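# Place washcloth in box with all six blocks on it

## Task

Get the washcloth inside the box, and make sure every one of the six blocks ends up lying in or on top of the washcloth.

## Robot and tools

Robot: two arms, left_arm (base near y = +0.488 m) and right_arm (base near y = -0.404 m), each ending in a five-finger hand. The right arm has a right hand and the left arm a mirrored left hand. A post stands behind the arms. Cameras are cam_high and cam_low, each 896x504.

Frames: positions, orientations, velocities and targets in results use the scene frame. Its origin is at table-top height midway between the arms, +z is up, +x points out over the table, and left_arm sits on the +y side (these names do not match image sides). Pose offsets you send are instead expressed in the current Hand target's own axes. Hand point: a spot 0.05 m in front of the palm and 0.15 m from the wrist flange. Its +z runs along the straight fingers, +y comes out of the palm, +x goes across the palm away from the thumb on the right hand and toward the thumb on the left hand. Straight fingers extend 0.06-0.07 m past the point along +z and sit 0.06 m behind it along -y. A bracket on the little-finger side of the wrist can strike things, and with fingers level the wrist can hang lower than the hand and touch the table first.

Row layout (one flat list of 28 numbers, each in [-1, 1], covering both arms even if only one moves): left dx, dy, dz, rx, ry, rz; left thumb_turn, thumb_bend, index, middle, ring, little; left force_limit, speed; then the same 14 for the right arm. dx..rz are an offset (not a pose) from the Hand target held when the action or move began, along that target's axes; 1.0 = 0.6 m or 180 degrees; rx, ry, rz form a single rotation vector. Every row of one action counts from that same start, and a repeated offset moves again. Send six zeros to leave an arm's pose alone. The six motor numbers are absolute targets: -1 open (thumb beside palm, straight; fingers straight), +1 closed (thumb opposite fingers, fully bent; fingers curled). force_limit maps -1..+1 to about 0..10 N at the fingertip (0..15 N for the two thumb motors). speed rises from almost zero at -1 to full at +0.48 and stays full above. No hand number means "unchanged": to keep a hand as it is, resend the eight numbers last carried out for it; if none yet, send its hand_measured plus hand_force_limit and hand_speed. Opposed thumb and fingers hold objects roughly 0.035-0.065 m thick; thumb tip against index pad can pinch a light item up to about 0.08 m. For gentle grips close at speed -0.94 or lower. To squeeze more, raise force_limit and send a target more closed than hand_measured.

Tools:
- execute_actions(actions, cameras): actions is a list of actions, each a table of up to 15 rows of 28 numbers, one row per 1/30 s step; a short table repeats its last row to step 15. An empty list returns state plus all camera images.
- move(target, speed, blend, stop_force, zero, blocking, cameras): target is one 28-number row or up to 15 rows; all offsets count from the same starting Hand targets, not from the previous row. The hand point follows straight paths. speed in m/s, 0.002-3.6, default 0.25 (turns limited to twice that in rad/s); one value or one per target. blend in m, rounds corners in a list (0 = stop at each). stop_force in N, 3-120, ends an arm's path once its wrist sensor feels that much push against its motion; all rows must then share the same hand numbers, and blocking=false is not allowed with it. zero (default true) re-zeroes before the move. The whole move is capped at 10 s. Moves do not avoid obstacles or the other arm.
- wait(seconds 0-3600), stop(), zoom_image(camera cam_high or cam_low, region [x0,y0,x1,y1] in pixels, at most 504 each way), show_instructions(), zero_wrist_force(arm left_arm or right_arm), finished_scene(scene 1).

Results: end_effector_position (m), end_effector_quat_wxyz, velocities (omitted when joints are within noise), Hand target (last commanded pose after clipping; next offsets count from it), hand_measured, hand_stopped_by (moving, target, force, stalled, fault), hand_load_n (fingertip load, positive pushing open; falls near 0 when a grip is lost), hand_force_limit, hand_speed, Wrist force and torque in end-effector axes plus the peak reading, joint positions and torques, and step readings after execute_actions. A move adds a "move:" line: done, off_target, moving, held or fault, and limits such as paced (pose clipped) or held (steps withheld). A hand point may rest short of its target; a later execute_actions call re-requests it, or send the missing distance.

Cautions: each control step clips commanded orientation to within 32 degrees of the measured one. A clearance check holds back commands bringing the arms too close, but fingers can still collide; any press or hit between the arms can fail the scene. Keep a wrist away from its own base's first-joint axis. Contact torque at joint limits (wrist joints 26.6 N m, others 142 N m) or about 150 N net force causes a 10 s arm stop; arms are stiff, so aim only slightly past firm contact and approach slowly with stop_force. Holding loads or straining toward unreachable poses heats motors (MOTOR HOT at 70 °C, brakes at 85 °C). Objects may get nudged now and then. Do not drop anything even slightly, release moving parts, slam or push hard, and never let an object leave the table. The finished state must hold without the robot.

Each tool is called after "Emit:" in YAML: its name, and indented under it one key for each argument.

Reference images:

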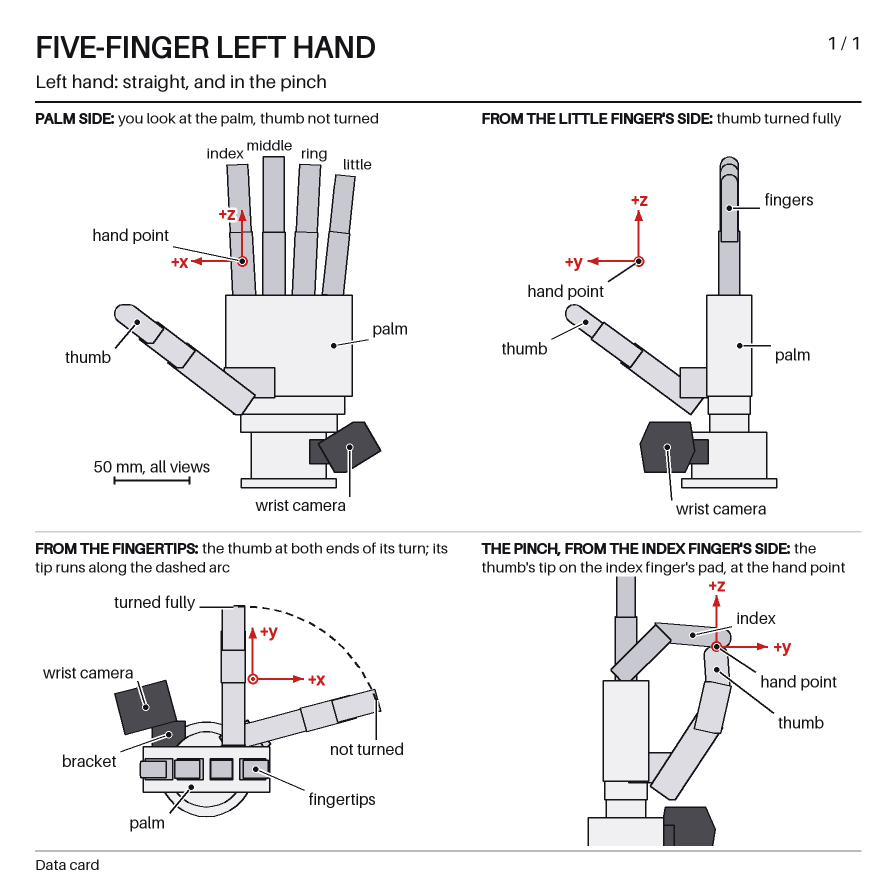

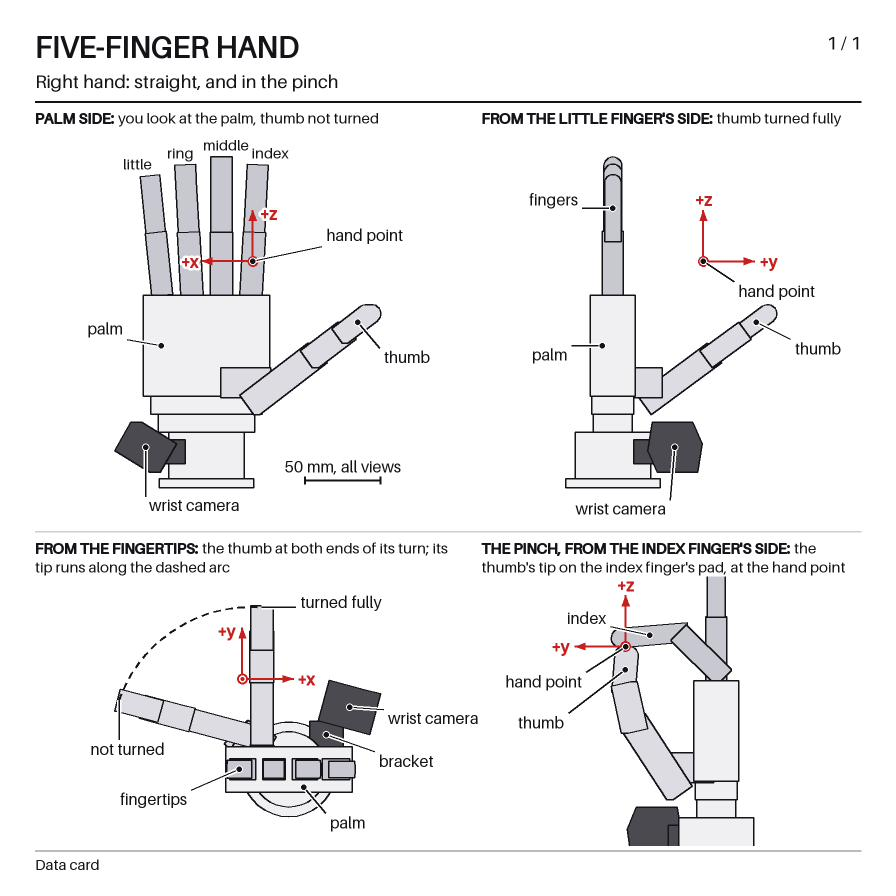

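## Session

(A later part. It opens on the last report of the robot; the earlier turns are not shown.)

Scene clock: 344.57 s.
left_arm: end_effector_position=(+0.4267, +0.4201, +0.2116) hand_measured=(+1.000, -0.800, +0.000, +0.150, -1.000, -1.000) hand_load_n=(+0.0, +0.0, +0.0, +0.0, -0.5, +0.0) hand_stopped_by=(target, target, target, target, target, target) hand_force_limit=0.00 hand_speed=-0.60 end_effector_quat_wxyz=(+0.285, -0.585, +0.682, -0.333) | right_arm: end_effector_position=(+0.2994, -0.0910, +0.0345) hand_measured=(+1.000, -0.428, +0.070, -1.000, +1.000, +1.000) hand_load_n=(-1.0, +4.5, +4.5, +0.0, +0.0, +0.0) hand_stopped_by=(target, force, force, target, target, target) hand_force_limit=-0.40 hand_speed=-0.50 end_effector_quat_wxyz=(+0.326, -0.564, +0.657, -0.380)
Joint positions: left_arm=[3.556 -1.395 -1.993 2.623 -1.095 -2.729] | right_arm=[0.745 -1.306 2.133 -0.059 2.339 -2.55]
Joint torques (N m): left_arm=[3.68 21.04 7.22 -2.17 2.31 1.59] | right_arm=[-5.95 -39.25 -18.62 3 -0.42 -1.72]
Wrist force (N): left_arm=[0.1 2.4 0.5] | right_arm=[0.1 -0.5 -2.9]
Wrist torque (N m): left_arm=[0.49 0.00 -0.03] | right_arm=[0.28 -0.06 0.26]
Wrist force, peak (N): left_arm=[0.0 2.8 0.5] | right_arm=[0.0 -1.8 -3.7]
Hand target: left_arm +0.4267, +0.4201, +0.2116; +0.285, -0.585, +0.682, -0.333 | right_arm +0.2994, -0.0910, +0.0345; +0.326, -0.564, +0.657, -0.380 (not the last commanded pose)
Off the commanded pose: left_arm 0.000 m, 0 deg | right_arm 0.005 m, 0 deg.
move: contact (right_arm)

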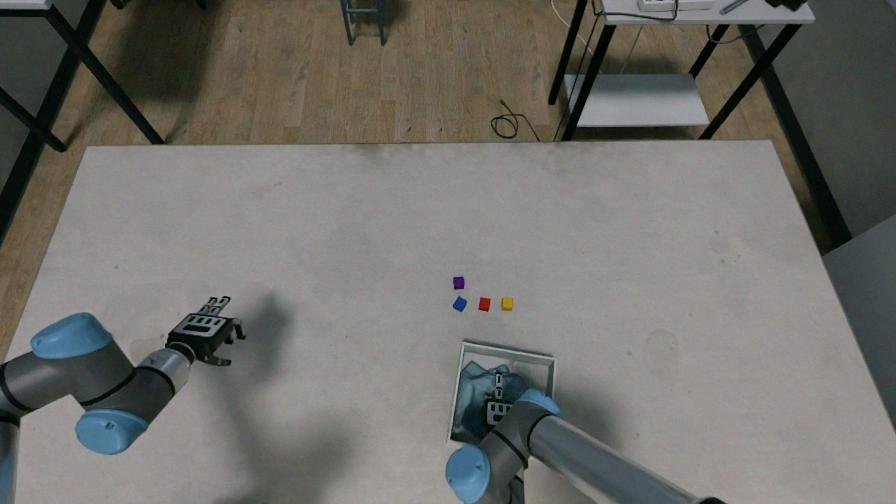

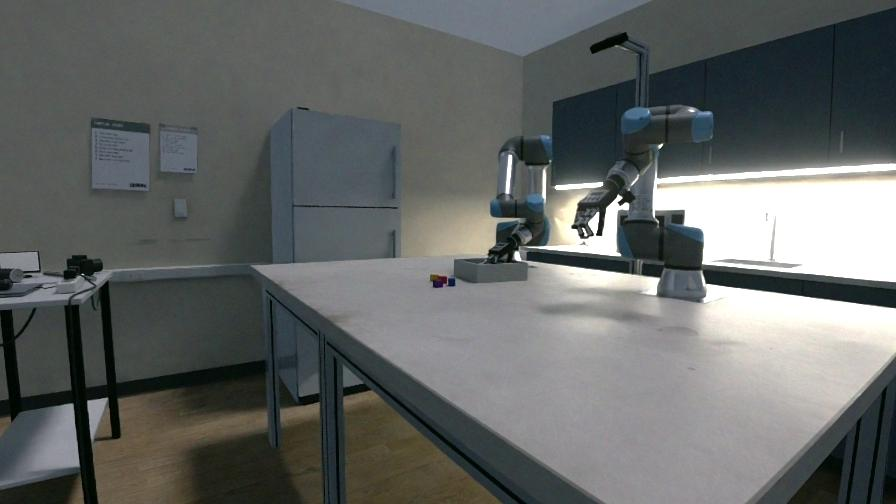

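Emit:
move:
  target:
    - [0,0,0,0,0,0,1,-0.8,0,0.15,-1,-1,0,-0.6,0,0,0,0,0,0,1,-0.54,-0.14,-1,1,1,-0.4,-0.6]
    - [0,0,0,0,0,0,1,-0.8,0,0.15,-1,-1,0,-0.6,0,-0.1876,-0.1083,0,0,0,1,-0.54,-0.14,-1,1,1,-0.4,-0.6]
    - [0,0,0,0,0,0,1,-0.8,0,0.15,-1,-1,0,-0.6,0.0344,-0.3276,0.3491,0,0,0,1,-1,-0.14,-1,1,1,-0.4,-0.3]
    - [0,0,0,0,0,0,1,-0.8,0,0.15,-1,-1,0,-0.6,0.0344,-0.3276,0.3491,0,0,0,1,-1,-0.14,1,1,1,-0.8,-0.3]
  speed: [0.1, 0.1, 0.35, 0.12]
  blend: [0, 0.02, 0, 0]
  cameras: ["all"]

Emit:
zoom_image:
  camera: "cam_high"
  region: [445, 335, 555, 460]

Emit:
zoom_image:
  camera: "cam_low"
  region: [410, 190, 560, 300]

Scene clock: 350.83 s.
left_arm: end_effector_position=(+0.4267, +0.4201, +0.2116) hand_measured=(+1.000, -0.800, +0.000, +0.150, -1.000, -1.000) hand_load_n=(+0.0, +0.0, +0.0, +0.0, +0.0, +0.0) hand_stopped_by=(target, target, target, target, target, target) hand_force_limit=0.00 hand_speed=-0.60 end_effector_quat_wxyz=(+0.285, -0.585, +0.682, -0.333) | right_arm: end_effector_position=(+0.5727, -0.1540, +0.1000) hand_measured=(+1.000, -1.000, -0.140, +1.000, +1.000, +1.000) hand_load_n=(+0.0, +0.0, +0.0, +0.0, +0.0, +0.0) hand_stopped_by=(target, target, target, target, target, target) hand_force_limit=-0.80 hand_speed=-0.30 end_effector_quat_wxyz=(+0.326, -0.564, +0.657, -0.380)
Joint positions: left_arm=[3.556 -1.395 -1.993 2.623 -1.095 -2.729] | right_arm=[0.235 -1.179 1.694 0.049 1.933 -2.921]
Joint torques (N m): left_arm=[2.76 20.97 7.34 -2.05 2.31 1.53] | right_arm=[-7.48 -24.79 -24.41 1.5 -0.79 -1.71]
Wrist force (N): left_arm=[0.0 2.3 0.7] | right_arm=[1.5 1.9 -1.4]
Wrist torque (N m): left_arm=[0.47 0.03 -0.02] | right_arm=[0.36 -0.22 0.38]
Wrist force, peak (N): left_arm=[0.3 2.8 0.5] | right_arm=[0.7 2.4 -2.8]
Hand target: left_arm +0.4267, +0.4201, +0.2116; +0.285, -0.585, +0.682, -0.333 | right_arm +0.5727, -0.1540, +0.1000; +0.326, -0.564, +0.657, -0.380
Off the commanded pose: left_arm 0.000 m, 0 deg | right_arm 0.000 m, 0 deg.
move: done

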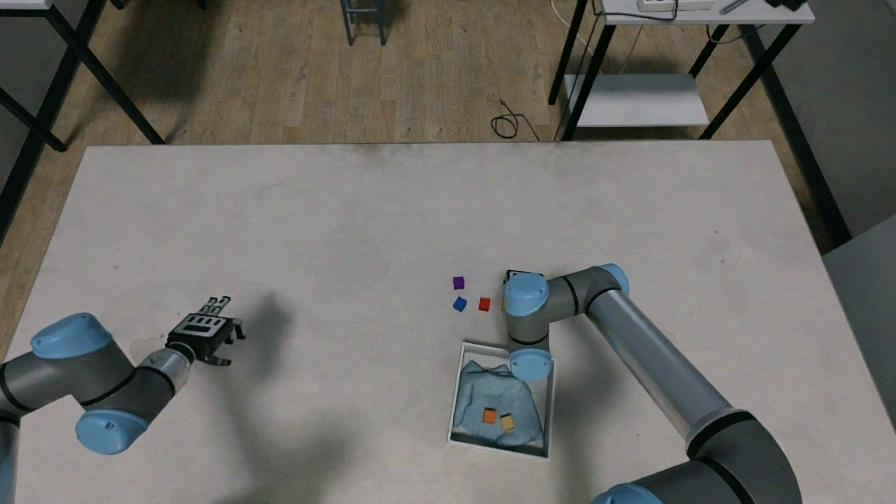

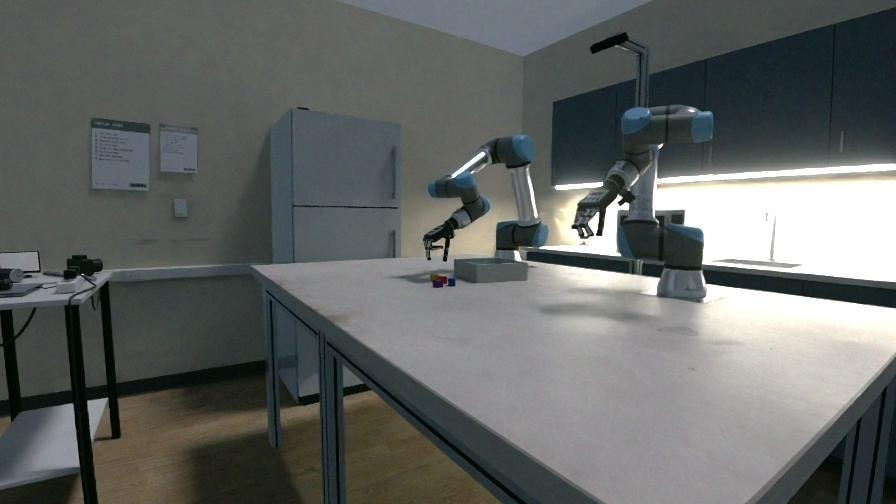

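Scaled by 4.032 from the camera's image (finer frame: 1280x720).

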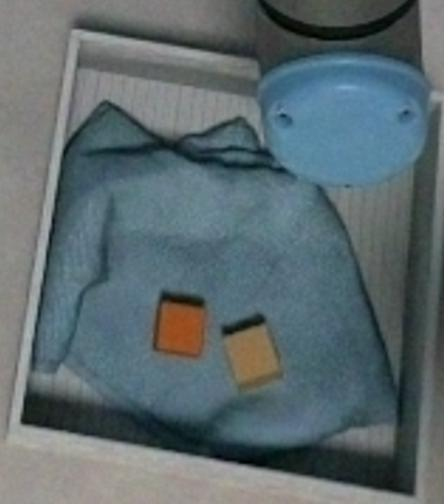

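Scaled by 3.360 from the camera's image (finer frame: 1280x720).

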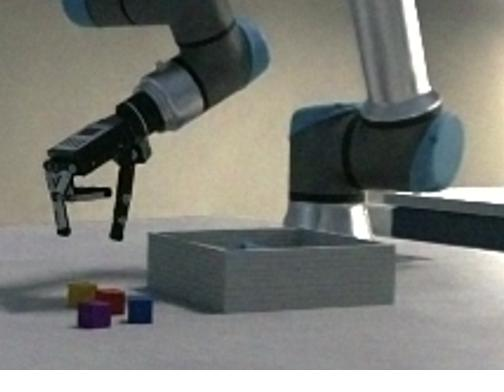

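Emit:
move:
  target: [0,0,0,0,0,0,1,-0.8,0,0.15,-1,-1,0,-0.6,0,0,0,0,0,0,1,-0.54,-0.14,1,1,1,-0.4,-0.6]

Scene clock: 353.03 s.
left_arm: end_effector_position=(+0.4267, +0.4201, +0.2116) hand_measured=(+1.000, -0.800, +0.000, +0.150, -1.000, -1.000) hand_load_n=(+0.0, +0.0, -0.5, +0.0, +0.0, +0.0) hand_stopped_by=(target, target, target, target, target, target) hand_force_limit=0.00 hand_speed=-0.60 end_effector_quat_wxyz=(+0.285, -0.585, +0.682, -0.333) | right_arm: end_effector_position=(+0.5727, -0.1540, +0.1000) hand_measured=(+1.000, -0.540, -0.140, +1.000, +1.000, +1.000) hand_load_n=(+0.0, +1.0, +0.0, +0.0, +0.0, +0.0) hand_stopped_by=(target, target, target, target, target, target) hand_force_limit=-0.40 hand_speed=-0.60 end_effector_quat_wxyz=(+0.326, -0.564, +0.657, -0.380)
Joint positions: left_arm=[3.556 -1.395 -1.993 2.623 -1.095 -2.729] | right_arm=[0.235 -1.179 1.694 0.049 1.933 -2.921]
Joint torques (N m): left_arm=[2.76 20.97 7.51 -2.08 2.36 1.54] | right_arm=[-7.84 -25.32 -23.25 0.69 -0.59 -1.69]
Wrist force (N): left_arm=[0.2 2.5 0.4] | right_arm=[1.3 1.9 -1.6]
Wrist torque (N m): left_arm=[0.52 0.00 -0.02] | right_arm=[0.37 -0.18 0.36]
Wrist force, peak (N): left_arm=[0.4 2.7 0.8] | right_arm=[1.5 2.2 -2.0]
Hand target: left_arm +0.4267, +0.4201, +0.2116; +0.285, -0.585, +0.682, -0.333 | right_arm +0.5727, -0.1540, +0.1000; +0.326, -0.564, +0.657, -0.380
Off the commanded pose: left_arm 0.000 m, 0 deg | right_arm 0.000 m, 0 deg.
move: done

Emit:
move:
  target: [0,0,0,0,0,0,1,-0.8,0,0.15,-1,-1,0,-0.6,0,0,0,0,0,0,1,-0.43,-0.14,1,1,1,-0.4,-0.88]
  cameras: ["all"]

Emit:
zoom_image:
  camera: "cam_low"
  region: [410, 220, 480, 270]

Scene clock: 354.17 s.
left_arm: end_effector_position=(+0.4267, +0.4201, +0.2116) hand_measured=(+1.000, -0.800, +0.000, +0.150, -1.000, -1.000) hand_load_n=(+0.0, +0.0, +0.0, -0.5, +0.0, -0.5) hand_stopped_by=(target, target, target, target, target, target) hand_force_limit=0.00 hand_speed=-0.60 end_effector_quat_wxyz=(+0.285, -0.585, +0.682, -0.333) | right_arm: end_effector_position=(+0.5727, -0.1540, +0.1000) hand_measured=(+1.000, -0.492, -0.140, +1.000, +1.000, +1.000) hand_load_n=(+0.5, +4.5, +0.0, +0.0, +0.0, +0.0) hand_stopped_by=(target, force, target, target, target, target) hand_force_limit=-0.40 hand_speed=-0.88 end_effector_quat_wxyz=(+0.326, -0.564, +0.657, -0.380)
Joint positions: left_arm=[3.556 -1.395 -1.993 2.623 -1.095 -2.729] | right_arm=[0.235 -1.179 1.694 0.049 1.933 -2.921]
Joint torques (N m): left_arm=[2.86 20.97 7.7 -2.03 2.22 1.53] | right_arm=[-7.55 -25.9 -23.16 0.27 -0.46 -1.68]
Wrist force (N): left_arm=[0.1 2.3 0.4] | right_arm=[1.3 1.7 -1.7]
Wrist torque (N m): left_arm=[0.49 0.00 -0.02] | right_arm=[0.34 -0.17 0.36]
Wrist force, peak (N): left_arm=[-0.1 2.6 0.3] | right_arm=[1.5 2.3 -1.7]
Hand target: left_arm +0.4267, +0.4201, +0.2116; +0.285, -0.585, +0.682, -0.333 | right_arm +0.5727, -0.1540, +0.1000; +0.326, -0.564, +0.657, -0.380
Off the commanded pose: left_arm 0.000 m, 0 deg | right_arm 0.000 m, 0 deg.
move: done

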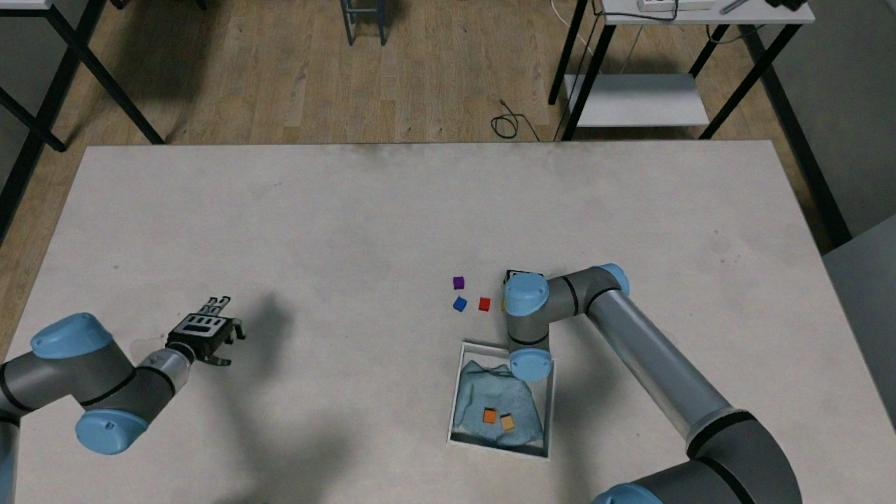

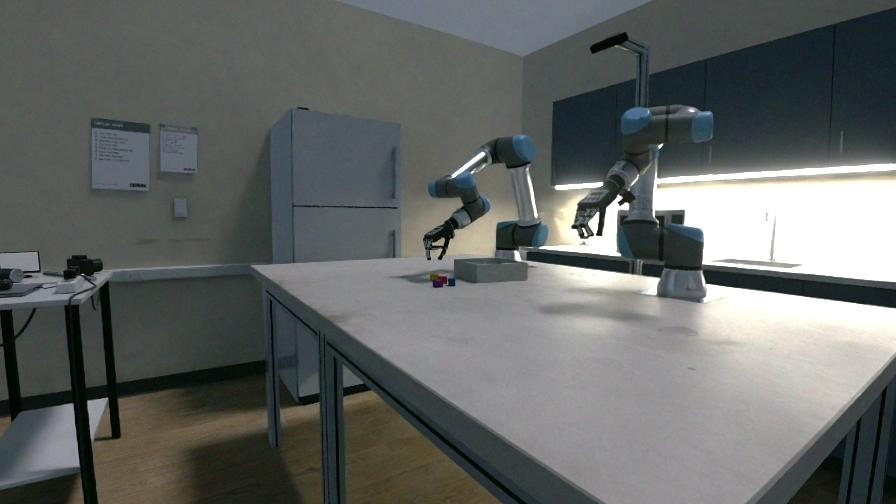

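Scaled by 7.200 from the camera's image (finer frame: 1280x720).

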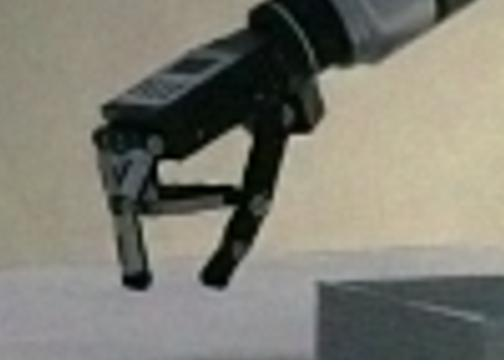

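Emit:
move:
  target:
    - [0,0,0,0,0,0,1,-0.8,0,0.15,-1,-1,0,-0.6,0,0,0,0,0,0,0.85,-0.56,-0.14,1,1,1,-0.4,-0.5]
    - [0,0,0,0,0,0,1,-0.8,0,0.15,-1,-1,0,-0.6,0.0074,0.1087,0.0627,0,0,0,0.85,-0.56,-0.14,1,1,1,-0.4,-0.5]
    - [0,0,0,0,0,0,1,-0.8,0,0.15,-1,-1,0,-0.6,0.0074,0.1087,0.0627,0,0,0,0.85,-0.2,0.24,1,1,1,-0.4,-0.88]
    - [0,0,0,0,0,0,1,-0.8,0,0.15,-1,-1,0,-0.6,0.0074,0.02,0.0115,0,0,0,0.85,-0.2,0.24,1,1,1,-0.4,-0.88]
  speed: 0.1
  cameras: ["all"]

Emit:
zoom_image:
  camera: "cam_low"
  region: [410, 220, 490, 290]

Scene clock: 360.80 s.
left_arm: end_effector_position=(+0.4267, +0.4201, +0.2116) hand_measured=(+1.000, -0.800, +0.000, +0.150, -1.000, -1.000) hand_load_n=(+0.0, +0.0, +0.0, +0.0, -0.5, +0.0) hand_stopped_by=(target, target, target, target, target, target) hand_force_limit=0.00 hand_speed=-0.60 end_effector_quat_wxyz=(+0.285, -0.585, +0.682, -0.333) | right_arm: end_effector_position=(+0.5720, -0.1584, +0.0861) hand_measured=(+0.850, -0.450, +0.080, +1.000, +1.000, +1.000) hand_load_n=(+0.5, +6.5, +4.0, +0.0, +0.0, +0.0) hand_stopped_by=(target, force, force, target, target, target) hand_force_limit=-0.40 hand_speed=-0.88 end_effector_quat_wxyz=(+0.326, -0.564, +0.657, -0.380)
Joint positions: left_arm=[3.556 -1.395 -1.993 2.623 -1.095 -2.729] | right_arm=[0.226 -1.169 1.72 0.011 1.925 -2.926]
Joint torques (N m): left_arm=[2.8 20.43 7.61 -2.07 2.22 1.52] | right_arm=[-8.15 -51.58 -24.73 1.8 0.13 1.62]
Wrist force (N): left_arm=[0.1 2.6 0.4] | right_arm=[1.4 2.0 -1.7]
Wrist torque (N m): left_arm=[0.53 0.01 -0.03] | right_arm=[0.38 -0.20 0.38]
Wrist force, peak (N): left_arm=[0.3 2.8 0.7] | right_arm=[1.5 2.5 -1.7]
Hand target: left_arm +0.4267, +0.4201, +0.2116; +0.285, -0.585, +0.682, -0.333 | right_arm +0.5720, -0.1584, +0.0862; +0.326, -0.564, +0.657, -0.380
Off the commanded pose: left_arm 0.000 m, 0 deg | right_arm 0.000 m, 0 deg.
move: done

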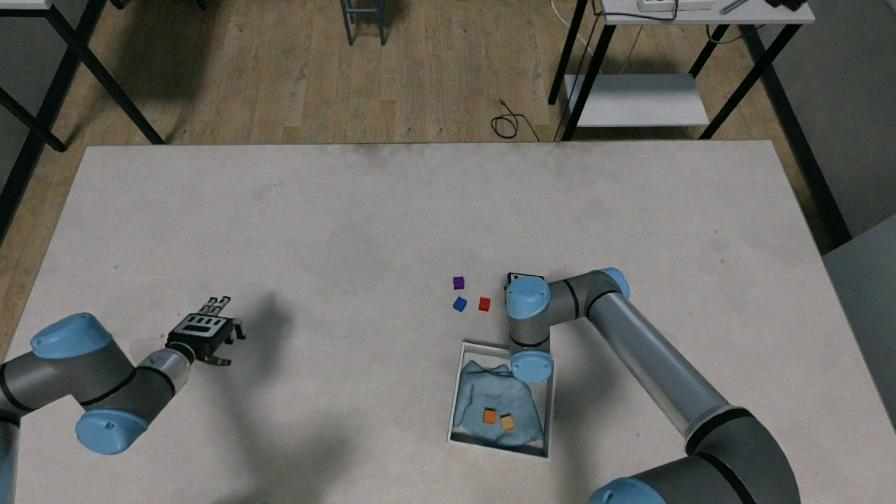

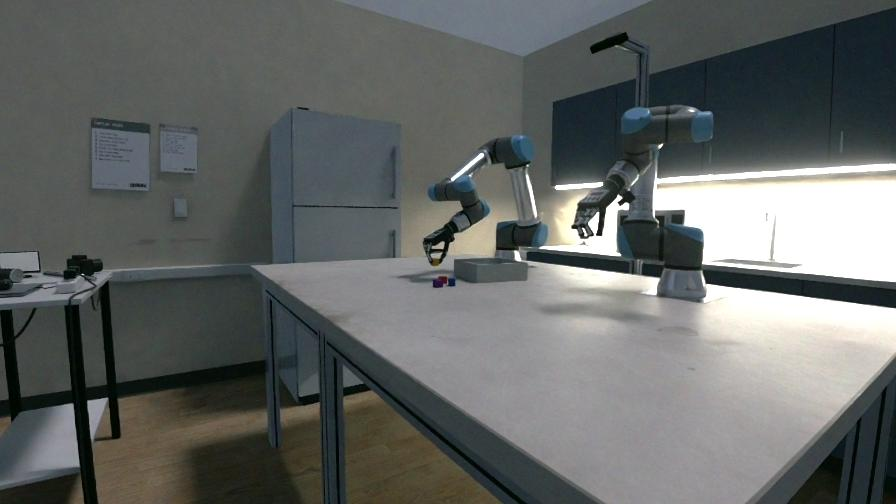

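Scaled by 6.300 from the camera's image (finer frame: 1280x720).

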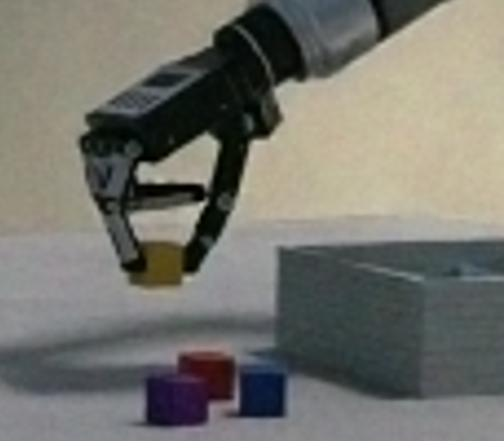

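Emit:
move:
  target:
    - [0,0,0,0,0,0,1,-0.8,0,0.15,-1,-1,0,-0.6,-0.0336,-0.0457,-0.1336,0,0,0,0.85,-0.2,0.24,1,1,1,-0.4,-0.88]
    - [0,0,0,0,0,0,1,-0.8,0,0.15,-1,-1,0,-0.6,-0.1014,0.1392,-0.4537,0,0,0,0.85,-0.2,0.24,1,1,1,-0.4,-0.88]
    - [0,0,0,0,0,0,1,-0.8,0,0.15,-1,-1,0,-0.6,-0.1014,0.2763,-0.3745,0,0,0,0.85,-0.2,0.24,1,1,1,-0.4,-0.88]
  speed: [0.25, 0.35, 0.12]
  blend: [0.03, 0.01, 0]

Emit:
move:
  target: [0,0,0,0,0,0,1,-0.8,0,0.15,-1,-1,0,-0.6,0,0.0375,0.0217,0,0,0,0.85,-0.2,0.24,1,1,1,-0.4,-0.88]
  speed: 0.01
  stop_force: 3

Scene clock: 366.53 s.
left_arm: end_effector_position=(+0.4267, +0.4201, +0.2116) hand_measured=(+1.000, -0.800, +0.000, +0.150, -1.000, -1.000) hand_load_n=(+0.0, +0.0, +0.0, +0.0, +0.0, +0.0) hand_stopped_by=(target, target, target, target, target, target) hand_force_limit=0.00 hand_speed=-0.60 end_effector_quat_wxyz=(+0.285, -0.585, +0.682, -0.333) | right_arm: end_effector_position=(+0.3070, -0.0559, +0.0550) hand_measured=(+0.850, -0.450, +0.080, +1.000, +1.000, +1.000) hand_load_n=(+0.5, +6.0, +4.0, +0.0, +0.0, +0.0) hand_stopped_by=(target, force, force, target, target, target) hand_force_limit=-0.40 hand_speed=-0.88 end_effector_quat_wxyz=(+0.326, -0.564, +0.657, -0.380)
Joint positions: left_arm=[3.556 -1.395 -1.993 2.623 -1.095 -2.729] | right_arm=[0.802 -1.261 2.005 0.065 2.379 -2.492]
Joint torques (N m): left_arm=[2.23 20.79 7.09 -2.15 2.24 1.58] | right_arm=[-8.17 -16.2 -4.05 -1.03 -0.38 -1.73]
Wrist force (N): left_arm=[0.0 2.5 0.4] | right_arm=[1.0 1.9 -1.6]
Wrist torque (N m): left_arm=[0.51 0.02 -0.03] | right_arm=[0.37 -0.13 0.31]
Wrist force, peak (N): left_arm=[0.1 2.8 0.1] | right_arm=[0.6 2.2 -3.3]
Hand target: left_arm +0.4267, +0.4201, +0.2116; +0.285, -0.585, +0.682, -0.333 | right_arm +0.3070, -0.0559, +0.0549; +0.326, -0.564, +0.657, -0.380
Off the commanded pose: left_arm 0.000 m, 0 deg | right_arm 0.000 m, 0 deg.
move: done

Scene clock: 369.73 s.
left_arm: end_effector_position=(+0.4267, +0.4201, +0.2116) hand_measured=(+1.000, -0.800, +0.000, +0.150, -1.000, -1.000) hand_load_n=(+0.0, +0.0, +0.0, +0.0, +0.0, +0.0) hand_stopped_by=(target, target, target, target, target, target) hand_force_limit=0.00 hand_speed=-0.60 end_effector_quat_wxyz=(+0.285, -0.585, +0.682, -0.333) | right_arm: end_effector_position=(+0.3070, -0.0559, +0.0349) hand_measured=(+0.850, -0.450, +0.080, +1.000, +1.000, +1.000) hand_load_n=(+0.5, +5.5, +4.0, -0.5, +0.0, +0.0) hand_stopped_by=(target, force, force, target, target, target) hand_force_limit=-0.40 hand_speed=-0.88 end_effector_quat_wxyz=(+0.326, -0.564, +0.657, -0.380)
Joint positions: left_arm=[3.556 -1.395 -1.993 2.623 -1.095 -2.729] | right_arm=[0.802 -1.225 2.023 0.012 2.379 -2.492]
Joint torques (N m): left_arm=[2.38 20.76 7.59 -2 2.14 1.53] | right_arm=[-6.83 -43.33 -19.07 3.06 -0.43 -1.65]
Wrist force (N): left_arm=[0.3 2.3 0.5] | right_arm=[0.3 -0.6 -2.5]
Wrist torque (N m): left_arm=[0.48 -0.01 0.00] | right_arm=[0.25 -0.10 0.29]
Wrist force, peak (N): left_arm=[-0.1 2.8 0.5] | right_arm=[-0.5 -3.4 -4.0]
Hand target: left_arm +0.4267, +0.4201, +0.2116; +0.285, -0.585, +0.682, -0.333 | right_arm +0.3070, -0.0559, +0.0349; +0.326, -0.564, +0.657, -0.380 (not the last commanded pose)
Off the commanded pose: left_arm 0.000 m, 0 deg | right_arm 0.006 m, 0 deg.
move: contact (right_arm)

Emit:
move:
  target:
    - [0,0,0,0,0,0,1,-0.8,0,0.15,-1,-1,0,-0.6,0,0,0,0,0,0,0.85,-0.56,-0.14,1,1,1,-0.4,-0.6]
    - [0,0,0,0,0,0,1,-0.8,0,0.15,-1,-1,0,-0.6,0,-0.166,-0.0958,0,0,0,0.85,-0.56,-0.14,1,1,1,-0.4,-0.6]
    - [0,0,0,0,0,0,1,-0.8,0,0.15,-1,-1,0,-0.6,0.0055,-0.3034,0.3419,0,0,0,0.85,-0.56,-0.14,1,1,1,-0.4,-0.6]
    - [0,0,0,0,0,0,1,-0.8,0,0.15,-1,-1,0,-0.6,0.0055,-0.2092,0.3963,0,0,0,0.85,-0.56,-0.14,1,1,1,-0.4,-0.6]
    - [0,0,0,0,0,0,1,-0.8,0,0.15,-1,-1,0,-0.6,0.0055,-0.2092,0.3963,0,0,0,0.85,-0.2,0.24,1,1,1,-0.4,-0.88]
    - [0,0,0,0,0,0,1,-0.8,0,0.15,-1,-1,0,-0.6,0.0055,-0.3467,0.3169,0,0,0,0.85,-0.2,0.24,1,1,1,-0.4,-0.88]
  speed: [0.1, 0.12, 0.4, 0.12, 0.12, 0.15]
  blend: [0, 0.02, 0, 0, 0, 0]
  cameras: ["all"]

Emit:
zoom_image:
  camera: "cam_high"
  region: [445, 335, 555, 460]

Emit:
zoom_image:
  camera: "cam_low"
  region: [410, 190, 560, 300]

Scene clock: 376.77 s.
left_arm: end_effector_position=(+0.4267, +0.4201, +0.2116) hand_measured=(+1.000, -0.800, +0.000, +0.150, -1.000, -1.000) hand_load_n=(+0.0, +0.0, +0.0, +0.0, +0.0, +0.0) hand_stopped_by=(target, target, target, target, target, target) hand_force_limit=0.00 hand_speed=-0.60 end_effector_quat_wxyz=(+0.285, -0.585, +0.682, -0.333) | right_arm: end_effector_position=(+0.5720, -0.1002, +0.1200) hand_measured=(+0.850, -0.450, +0.080, +1.000, +1.000, +1.000) hand_load_n=(+0.0, +6.0, +4.0, +0.0, +0.0, +0.0) hand_stopped_by=(target, force, force, target, target, target) hand_force_limit=-0.40 hand_speed=-0.88 end_effector_quat_wxyz=(+0.326, -0.564, +0.657, -0.380)
Joint positions: left_arm=[3.556 -1.395 -1.993 2.623 -1.095 -2.729] | right_arm=[0.345 -1.129 1.566 0.153 2.025 -2.856]
Joint torques (N m): left_arm=[1.8 20.94 7.58 -2.03 2.15 1.52] | right_arm=[-7.5 -54.08 -24.71 2.14 1.89 1.68]
Wrist force (N): left_arm=[-0.1 2.5 0.6] | right_arm=[1.3 1.9 -1.4]
Wrist torque (N m): left_arm=[0.51 0.03 -0.04] | right_arm=[0.31 -0.18 0.28]
Wrist force, peak (N): left_arm=[0.1 2.8 0.4] | right_arm=[1.0 1.8 -3.5]
Hand target: left_arm +0.4267, +0.4201, +0.2116; +0.285, -0.585, +0.682, -0.333 | right_arm +0.5721, -0.1002, +0.1200; +0.326, -0.564, +0.657, -0.380
Off the commanded pose: left_arm 0.000 m, 0 deg | right_arm 0.000 m, 0 deg.
move: done

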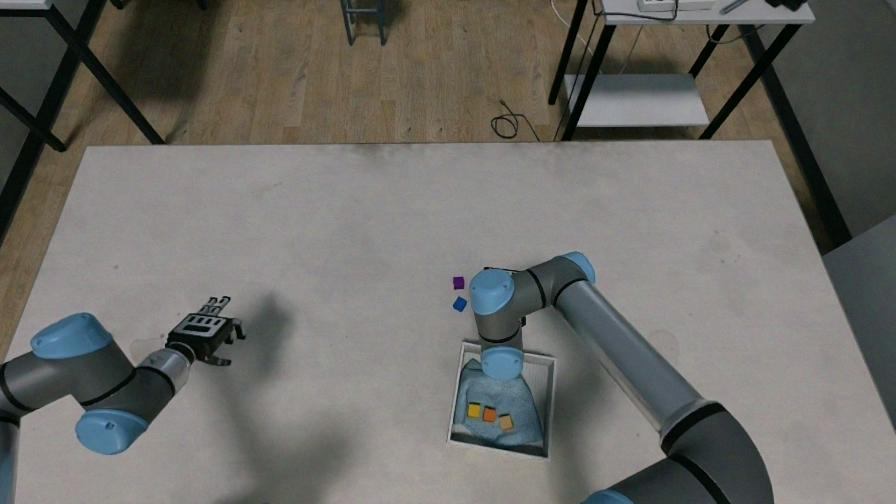

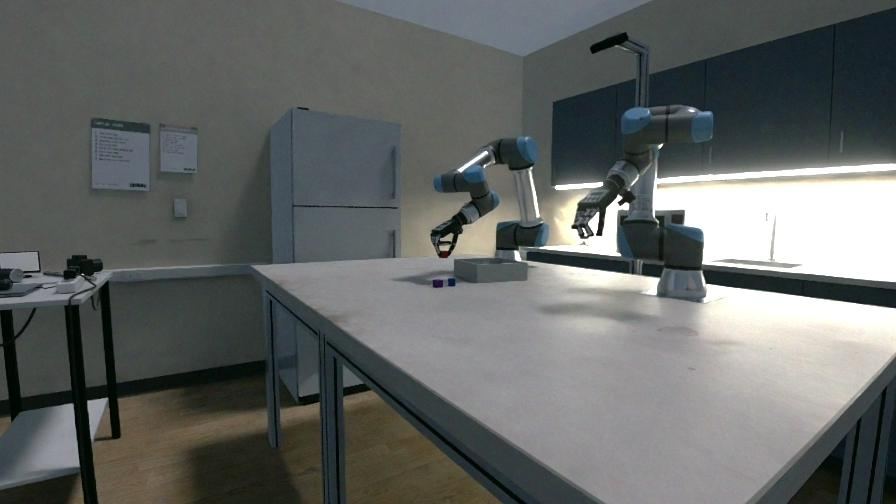

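Scaled by 4.032 from the camera's image (finer frame: 1280x720).

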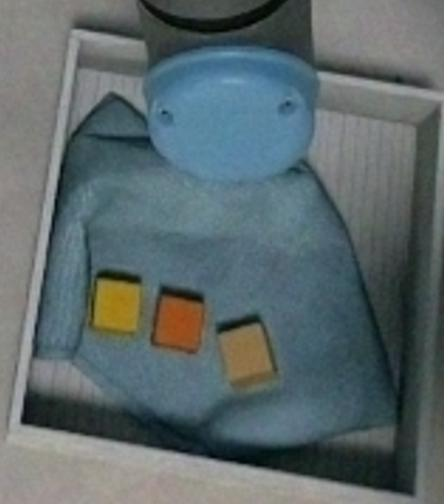

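Scaled by 3.360 from the camera's image (finer frame: 1280x720).

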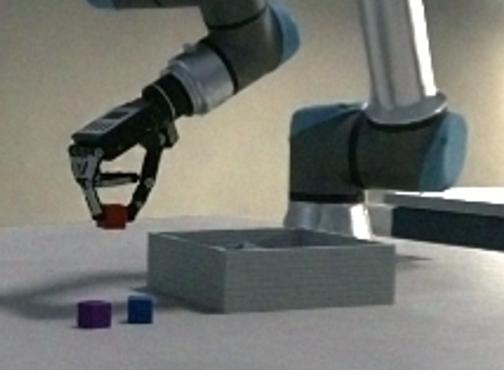

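Emit:
move:
  target:
    - [0,0,0,0,0,0,1,-0.8,0,0.15,-1,-1,0,-0.6,0.0046,0.0003,-0.0936,0,0,0,0.85,-0.2,0.24,1,1,1,-0.4,-0.88]
    - [0,0,0,0,0,0,1,-0.8,0,0.15,-1,-1,0,-0.6,0.0347,0.1324,-0.3292,0,0,0,0.85,-0.2,0.24,1,1,1,-0.4,-0.88]
    - [0,0,0,0,0,0,1,-0.8,0,0.15,-1,-1,0,-0.6,0.0347,0.2594,-0.2559,0,0,0,0.85,-0.2,0.24,1,1,1,-0.4,-0.88]
  speed: [0.25, 0.35, 0.12]
  blend: [0.02, 0.01, 0]

Emit:
move:
  target: [0,0,0,0,0,0,1,-0.8,0,0.15,-1,-1,0,-0.6,0,0.0447,0.0258,0,0,0,0.85,-0.2,0.24,1,1,1,-0.4,-0.88]
  speed: 0.01
  stop_force: 3
  cameras: ["all"]

Emit:
zoom_image:
  camera: "cam_low"
  region: [430, 210, 550, 295]

Emit:
zoom_image:
  camera: "cam_high"
  region: [445, 335, 555, 460]

Scene clock: 380.47 s.
left_arm: end_effector_position=(+0.4267, +0.4201, +0.2116) hand_measured=(+1.000, -0.800, +0.000, +0.150, -1.000, -1.000) hand_load_n=(+0.0, +0.0, +0.0, +0.0, +0.0, +0.0) hand_stopped_by=(target, target, target, target, target, target) hand_force_limit=0.00 hand_speed=-0.60 end_effector_quat_wxyz=(+0.285, -0.585, +0.682, -0.333) | right_arm: end_effector_position=(+0.3605, -0.0886, +0.0621) hand_measured=(+0.850, -0.450, +0.080, +1.000, +1.000, +1.000) hand_load_n=(+0.0, +6.5, +4.0, +0.0, +0.0, +0.0) hand_stopped_by=(target, force, force, target, target, target) hand_force_limit=-0.40 hand_speed=-0.88 end_effector_quat_wxyz=(+0.326, -0.564, +0.657, -0.380)
Joint positions: left_arm=[3.556 -1.395 -1.993 2.623 -1.095 -2.729] | right_arm=[0.626 -1.315 2.031 -0.018 2.25 -2.656]
Joint torques (N m): left_arm=[1.7 21.12 7.6 -2.02 2.16 1.45] | right_arm=[-5.4 -14.53 -5.26 -1.25 -0.15 -1.83]
Wrist force (N): left_arm=[0.3 2.9 0.3] | right_arm=[1.0 1.9 -1.7]
Wrist torque (N m): left_arm=[0.59 -0.03 -0.02] | right_arm=[0.39 -0.14 0.31]
Wrist force, peak (N): left_arm=[0.3 2.9 0.3] | right_arm=[1.7 2.5 -2.6]
Hand target: left_arm +0.4267, +0.4201, +0.2116; +0.285, -0.585, +0.682, -0.333 | right_arm +0.3606, -0.0886, +0.0620; +0.326, -0.564, +0.657, -0.380
Off the commanded pose: left_arm 0.000 m, 0 deg | right_arm 0.000 m, 0 deg.
move: done

Scene clock: 382.87 s.
left_arm: end_effector_position=(+0.4267, +0.4201, +0.2116) hand_measured=(+1.000, -0.800, +0.000, +0.150, -1.000, -1.000) hand_load_n=(+0.0, +0.0, +0.0, +0.0, +0.0, +0.0) hand_stopped_by=(target, target, target, target, target, target) hand_force_limit=0.00 hand_speed=-0.60 end_effector_quat_wxyz=(+0.285, -0.585, +0.682, -0.333) | right_arm: end_effector_position=(+0.3606, -0.0886, +0.0498) hand_measured=(+0.850, -0.450, +0.080, +1.000, +1.000, +1.000) hand_load_n=(+0.0, +6.0, +4.0, +0.0, +0.0, +0.0) hand_stopped_by=(target, force, force, target, target, target) hand_force_limit=-0.40 hand_speed=-0.88 end_effector_quat_wxyz=(+0.326, -0.564, +0.657, -0.380)
Joint positions: left_arm=[3.556 -1.395 -1.993 2.623 -1.095 -2.729] | right_arm=[0.626 -1.293 2.043 -0.052 2.25 -2.656]
Joint torques (N m): left_arm=[1.41 21.4 7.63 -1.99 2.09 1.56] | right_arm=[-7.89 -40.98 -20.1 2.84 -0.39 -0.09]
Wrist force (N): left_arm=[0.0 2.3 0.4] | right_arm=[0.4 -0.5 -3.1]
Wrist torque (N m): left_arm=[0.50 0.02 -0.02] | right_arm=[0.28 -0.14 0.30]
Wrist force, peak (N): left_arm=[0.2 2.6 0.6] | right_arm=[-0.3 -1.0 -3.7]
Hand target: left_arm +0.4267, +0.4201, +0.2116; +0.285, -0.585, +0.682, -0.333 | right_arm +0.3606, -0.0886, +0.0498; +0.326, -0.564, +0.657, -0.380 (not the last commanded pose)
Off the commanded pose: left_arm 0.000 m, 0 deg | right_arm 0.019 m, 0 deg.
move: contact (right_arm)

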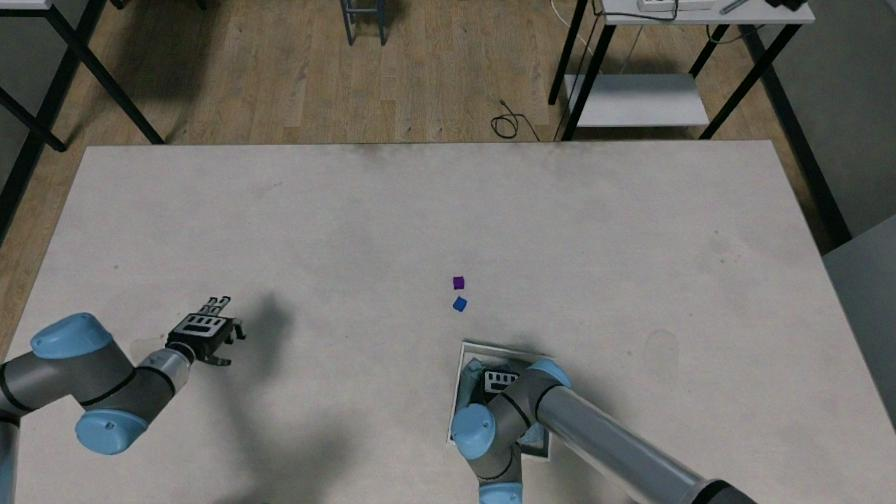

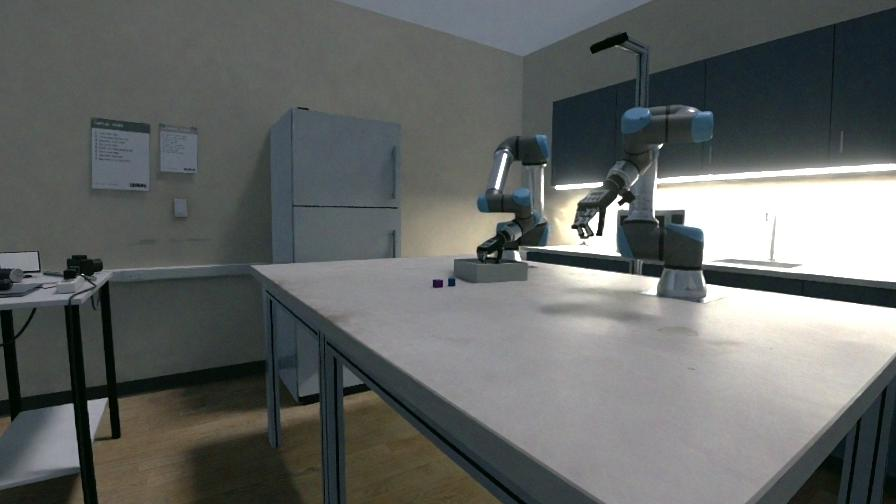

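Scaled by 4.200 from the camera's image (finer frame: 1280x720).

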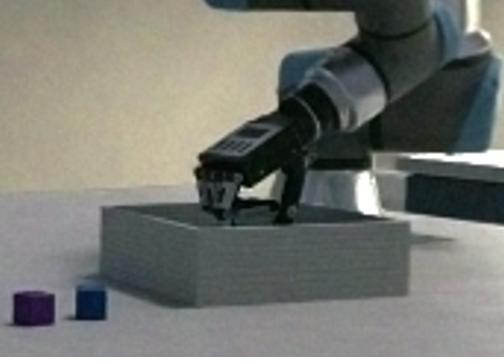

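Scaled by 4.032 from the camera's image (finer frame: 1280x720).

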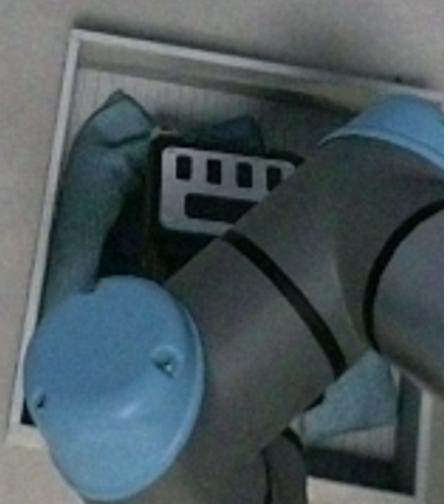

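Emit:
move:
  target:
    - [0.43,-0.0974,-0.0065,-0.15,0,0,1,-0.8,0,0,0,0,0,-0.2,0,-0.1446,-0.0835,0,0,0,0.85,-0.2,0.24,1,1,1,-0.4,-0.88]
    - [0.997,0.1236,0.0627,-0.28889,0,0,1,-0.8,0,0,0,0,0,-0.2,0.4648,-0.369,0.2383,0,0,0,0.85,-0.2,0.24,1,1,1,-0.4,-0.88]
  speed: [0.3, 0.35]
  blend: [0.03, 0]
  cameras: ["all"]

Emit:
zoom_image:
  camera: "cam_low"
  region: [410, 190, 560, 300]

Emit:
zoom_image:
  camera: "cam_high"
  region: [445, 335, 555, 460]

Scene clock: 390.90 s.
left_arm: end_effector_position=(+0.3186, -0.1674, +0.1304) hand_measured=(+1.000, -0.800, +0.000, +0.000, +0.000, +0.000) hand_load_n=(+0.0, +0.0, +0.0, +0.0, +0.0, +0.0) hand_stopped_by=(target, target, target, target, target, target) hand_force_limit=0.00 hand_speed=-0.20 end_effector_quat_wxyz=(-0.020, -0.665, +0.742, -0.076) | right_arm: end_effector_position=(+0.5498, -0.4000, +0.1700) hand_measured=(+0.850, -0.450, +0.080, +1.000, +1.000, +1.000) hand_load_n=(+0.0, +6.5, +4.0, +0.0, +0.0, +0.0) hand_stopped_by=(target, force, force, target, target, target) hand_force_limit=-0.40 hand_speed=-0.88 end_effector_quat_wxyz=(+0.326, -0.564, +0.657, -0.380)
Joint positions: left_arm=[2.258 -2.837 -0.035 1.453 -1.529 -3.868] | right_arm=[-0.39 -1.475 1.873 0.135 1.394 -3.245]
Joint torques (N m): left_arm=[7.35 45.1 31.82 0.13 2.77 -2.02] | right_arm=[-8.09 -11.92 -25.46 1.84 -1.41 -1.75]
Wrist force (N): left_arm=[0.2 0.9 0.4] | right_arm=[1.4 1.8 -1.3]
Wrist torque (N m): left_arm=[0.19 0.02 0.02] | right_arm=[0.30 -0.18 0.29]
Wrist force, peak (N): left_arm=[-1.1 3.1 0.8] | right_arm=[0.3 -0.5 -3.6]
Hand target: left_arm +0.3194, -0.1687, +0.1309; -0.001, -0.651, +0.759, -0.001 | right_arm +0.5498, -0.4000, +0.1700; +0.326, -0.564, +0.657, -0.380
Off the commanded pose: left_arm 0.002 m, 9 deg | right_arm 0.000 m, 0 deg.
elbow stopped short (left arm): the move would have taken joint 3 (elbow) straighter than the controller allows.
move: off_target (left_arm)

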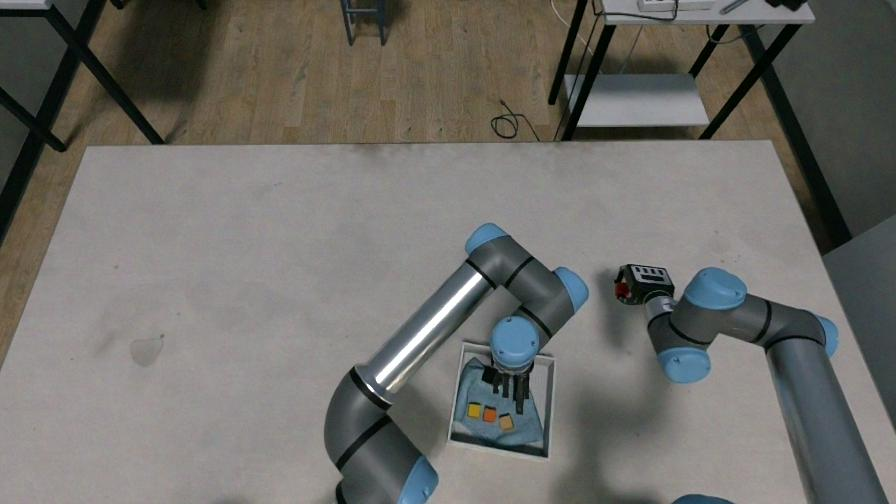

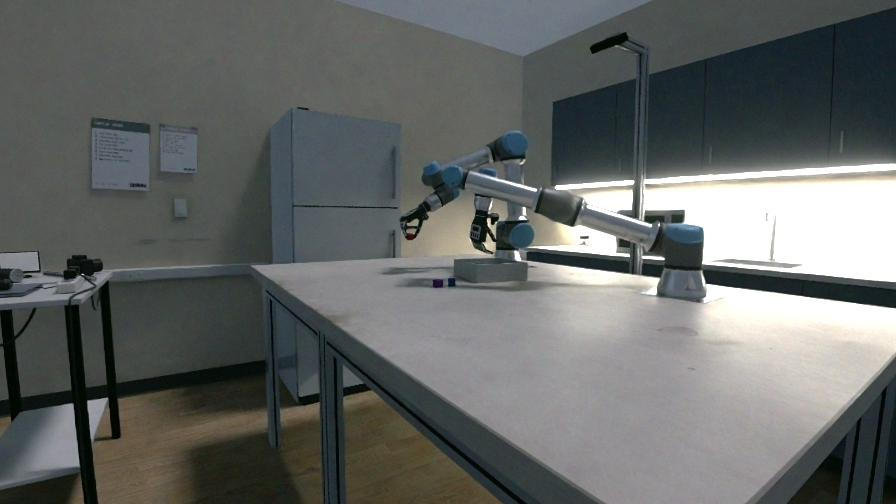

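Scaled by 3.360 from the camera's image (finer frame: 1280x720).

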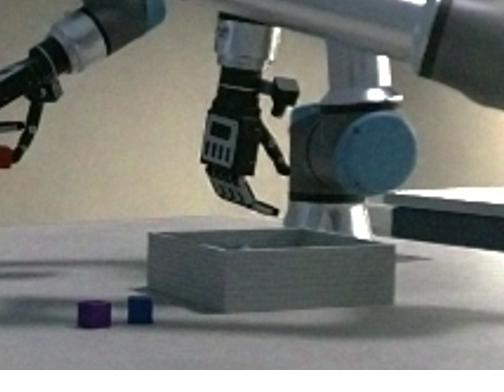

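Scaled by 4.032 from the camera's image (finer frame: 1280x720).

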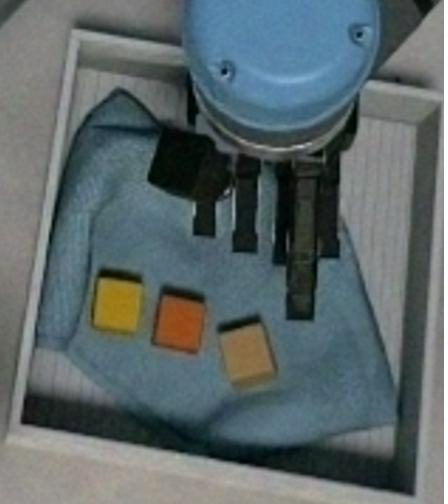

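Emit:
move:
  target:
    - [-0.0612,-0.0062,0,0,0,0,1,-0.8,0,0,0,0,0,-0.2,0,0,0,0,0,0,0.85,-0.2,0.24,1,1,1,-0.4,-0.88]
    - [-0.0612,-0.0062,0.0682,0,0,0,1,-0.8,0,0,0,0,0,-0.2,0,0,0,0,0,0,0.85,-0.2,0.24,1,1,1,-0.4,-0.88]
  speed: [0.1, 0.1]

Scene clock: 394.47 s.
left_arm: end_effector_position=(+0.3282, -0.1322, +0.0898) hand_measured=(+1.000, -0.800, +0.000, +0.000, +0.000, +0.000) hand_load_n=(+0.0, +0.0, +0.0, +0.0, +0.0, +0.0) hand_stopped_by=(target, target, target, target, target, target) hand_force_limit=0.00 hand_speed=-0.20 end_effector_quat_wxyz=(-0.002, -0.653, +0.758, -0.009) | right_arm: end_effector_position=(+0.5498, -0.4000, +0.1700) hand_measured=(+0.850, -0.450, +0.080, +1.000, +1.000, +1.000) hand_load_n=(+0.0, +6.0, +4.0, +0.0, +0.0, +0.0) hand_stopped_by=(target, force, force, target, target, target) hand_force_limit=-0.40 hand_speed=-0.88 end_effector_quat_wxyz=(+0.326, -0.564, +0.657, -0.380)
Joint positions: left_arm=[2.287 -2.903 -0.035 1.385 -1.565 -3.796] | right_arm=[-0.39 -1.475 1.872 0.135 1.394 -3.245]
Joint torques (N m): left_arm=[-6.64 46.31 27.12 0.05 -2.23 1.72] | right_arm=[-8.42 -11.92 -25.6 1.82 -1.48 -1.76]
Wrist force (N): left_arm=[0.7 0.4 0.1] | right_arm=[1.1 1.8 -1.2]
Wrist torque (N m): left_arm=[0.15 -0.09 -0.02] | right_arm=[0.30 -0.14 0.28]
Wrist force, peak (N): left_arm=[0.9 0.7 0.8] | right_arm=[1.3 2.0 -1.5]
Hand target: left_arm +0.3287, -0.1331, +0.0899; -0.001, -0.651, +0.759, -0.001 | right_arm +0.5498, -0.4000, +0.1700; +0.326, -0.564, +0.657, -0.380
Off the commanded pose: left_arm 0.001 m, 1 deg | right_arm 0.000 m, 0 deg.
elbow stopped short (left arm): the move would have taken joint 3 (elbow) straighter than the controller allows.
move: done

Emit:
move:
  target: [0,0,0.08,0,0,0,1,-0.8,0,0,0,0,0,-0.2,0,0,0,0,0,0,0.85,-0.2,0.24,1,1,1,-0.4,-0.88]
  speed: 0.015
  stop_force: 14

Scene clock: 398.97 s.
left_arm: end_effector_position=(+0.3287, -0.1331, +0.0469) hand_measured=(+1.000, -0.800, +0.000, +0.000, +0.000, +0.000) hand_load_n=(+0.0, +0.0, -2.0, -3.0, -0.5, -2.5) hand_stopped_by=(target, target, target, target, target, target) hand_force_limit=0.00 hand_speed=-0.20 end_effector_quat_wxyz=(-0.001, -0.651, +0.759, -0.001) | right_arm: end_effector_position=(+0.5498, -0.4000, +0.1700) hand_measured=(+0.850, -0.450, +0.080, +1.000, +1.000, +1.000) hand_load_n=(+0.0, +6.0, +4.0, +0.0, +0.5, +0.0) hand_stopped_by=(target, force, force, target, target, target) hand_force_limit=-0.40 hand_speed=-0.88 end_effector_quat_wxyz=(+0.326, -0.564, +0.657, -0.380)
Joint positions: left_arm=[2.285 -2.886 -0.184 1.502 -1.569 -3.793] | right_arm=[-0.39 -1.475 1.872 0.135 1.394 -3.245]
Joint torques (N m): left_arm=[0.65 59.05 28.4 -2.26 0.24 -0.13] | right_arm=[-8.22 -12.06 -25.93 1.82 -1.45 -1.75]
Wrist force (N): left_arm=[0.5 4.1 -13.6] | right_arm=[1.1 1.7 -1.5]
Wrist torque (N m): left_arm=[0.84 -0.41 -0.12] | right_arm=[0.30 -0.14 0.28]
Wrist force, peak (N): left_arm=[0.5 4.6 -16.1] | right_arm=[1.2 1.9 -1.8]
Hand target: left_arm +0.3287, -0.1331, +0.0469; -0.001, -0.651, +0.759, -0.001 (not the last commanded pose) | right_arm +0.5498, -0.4000, +0.1700; +0.326, -0.564, +0.657, -0.380
Off the commanded pose: left_arm 0.005 m, 0 deg | right_arm 0.000 m, 0 deg.
move: contact (left_arm)


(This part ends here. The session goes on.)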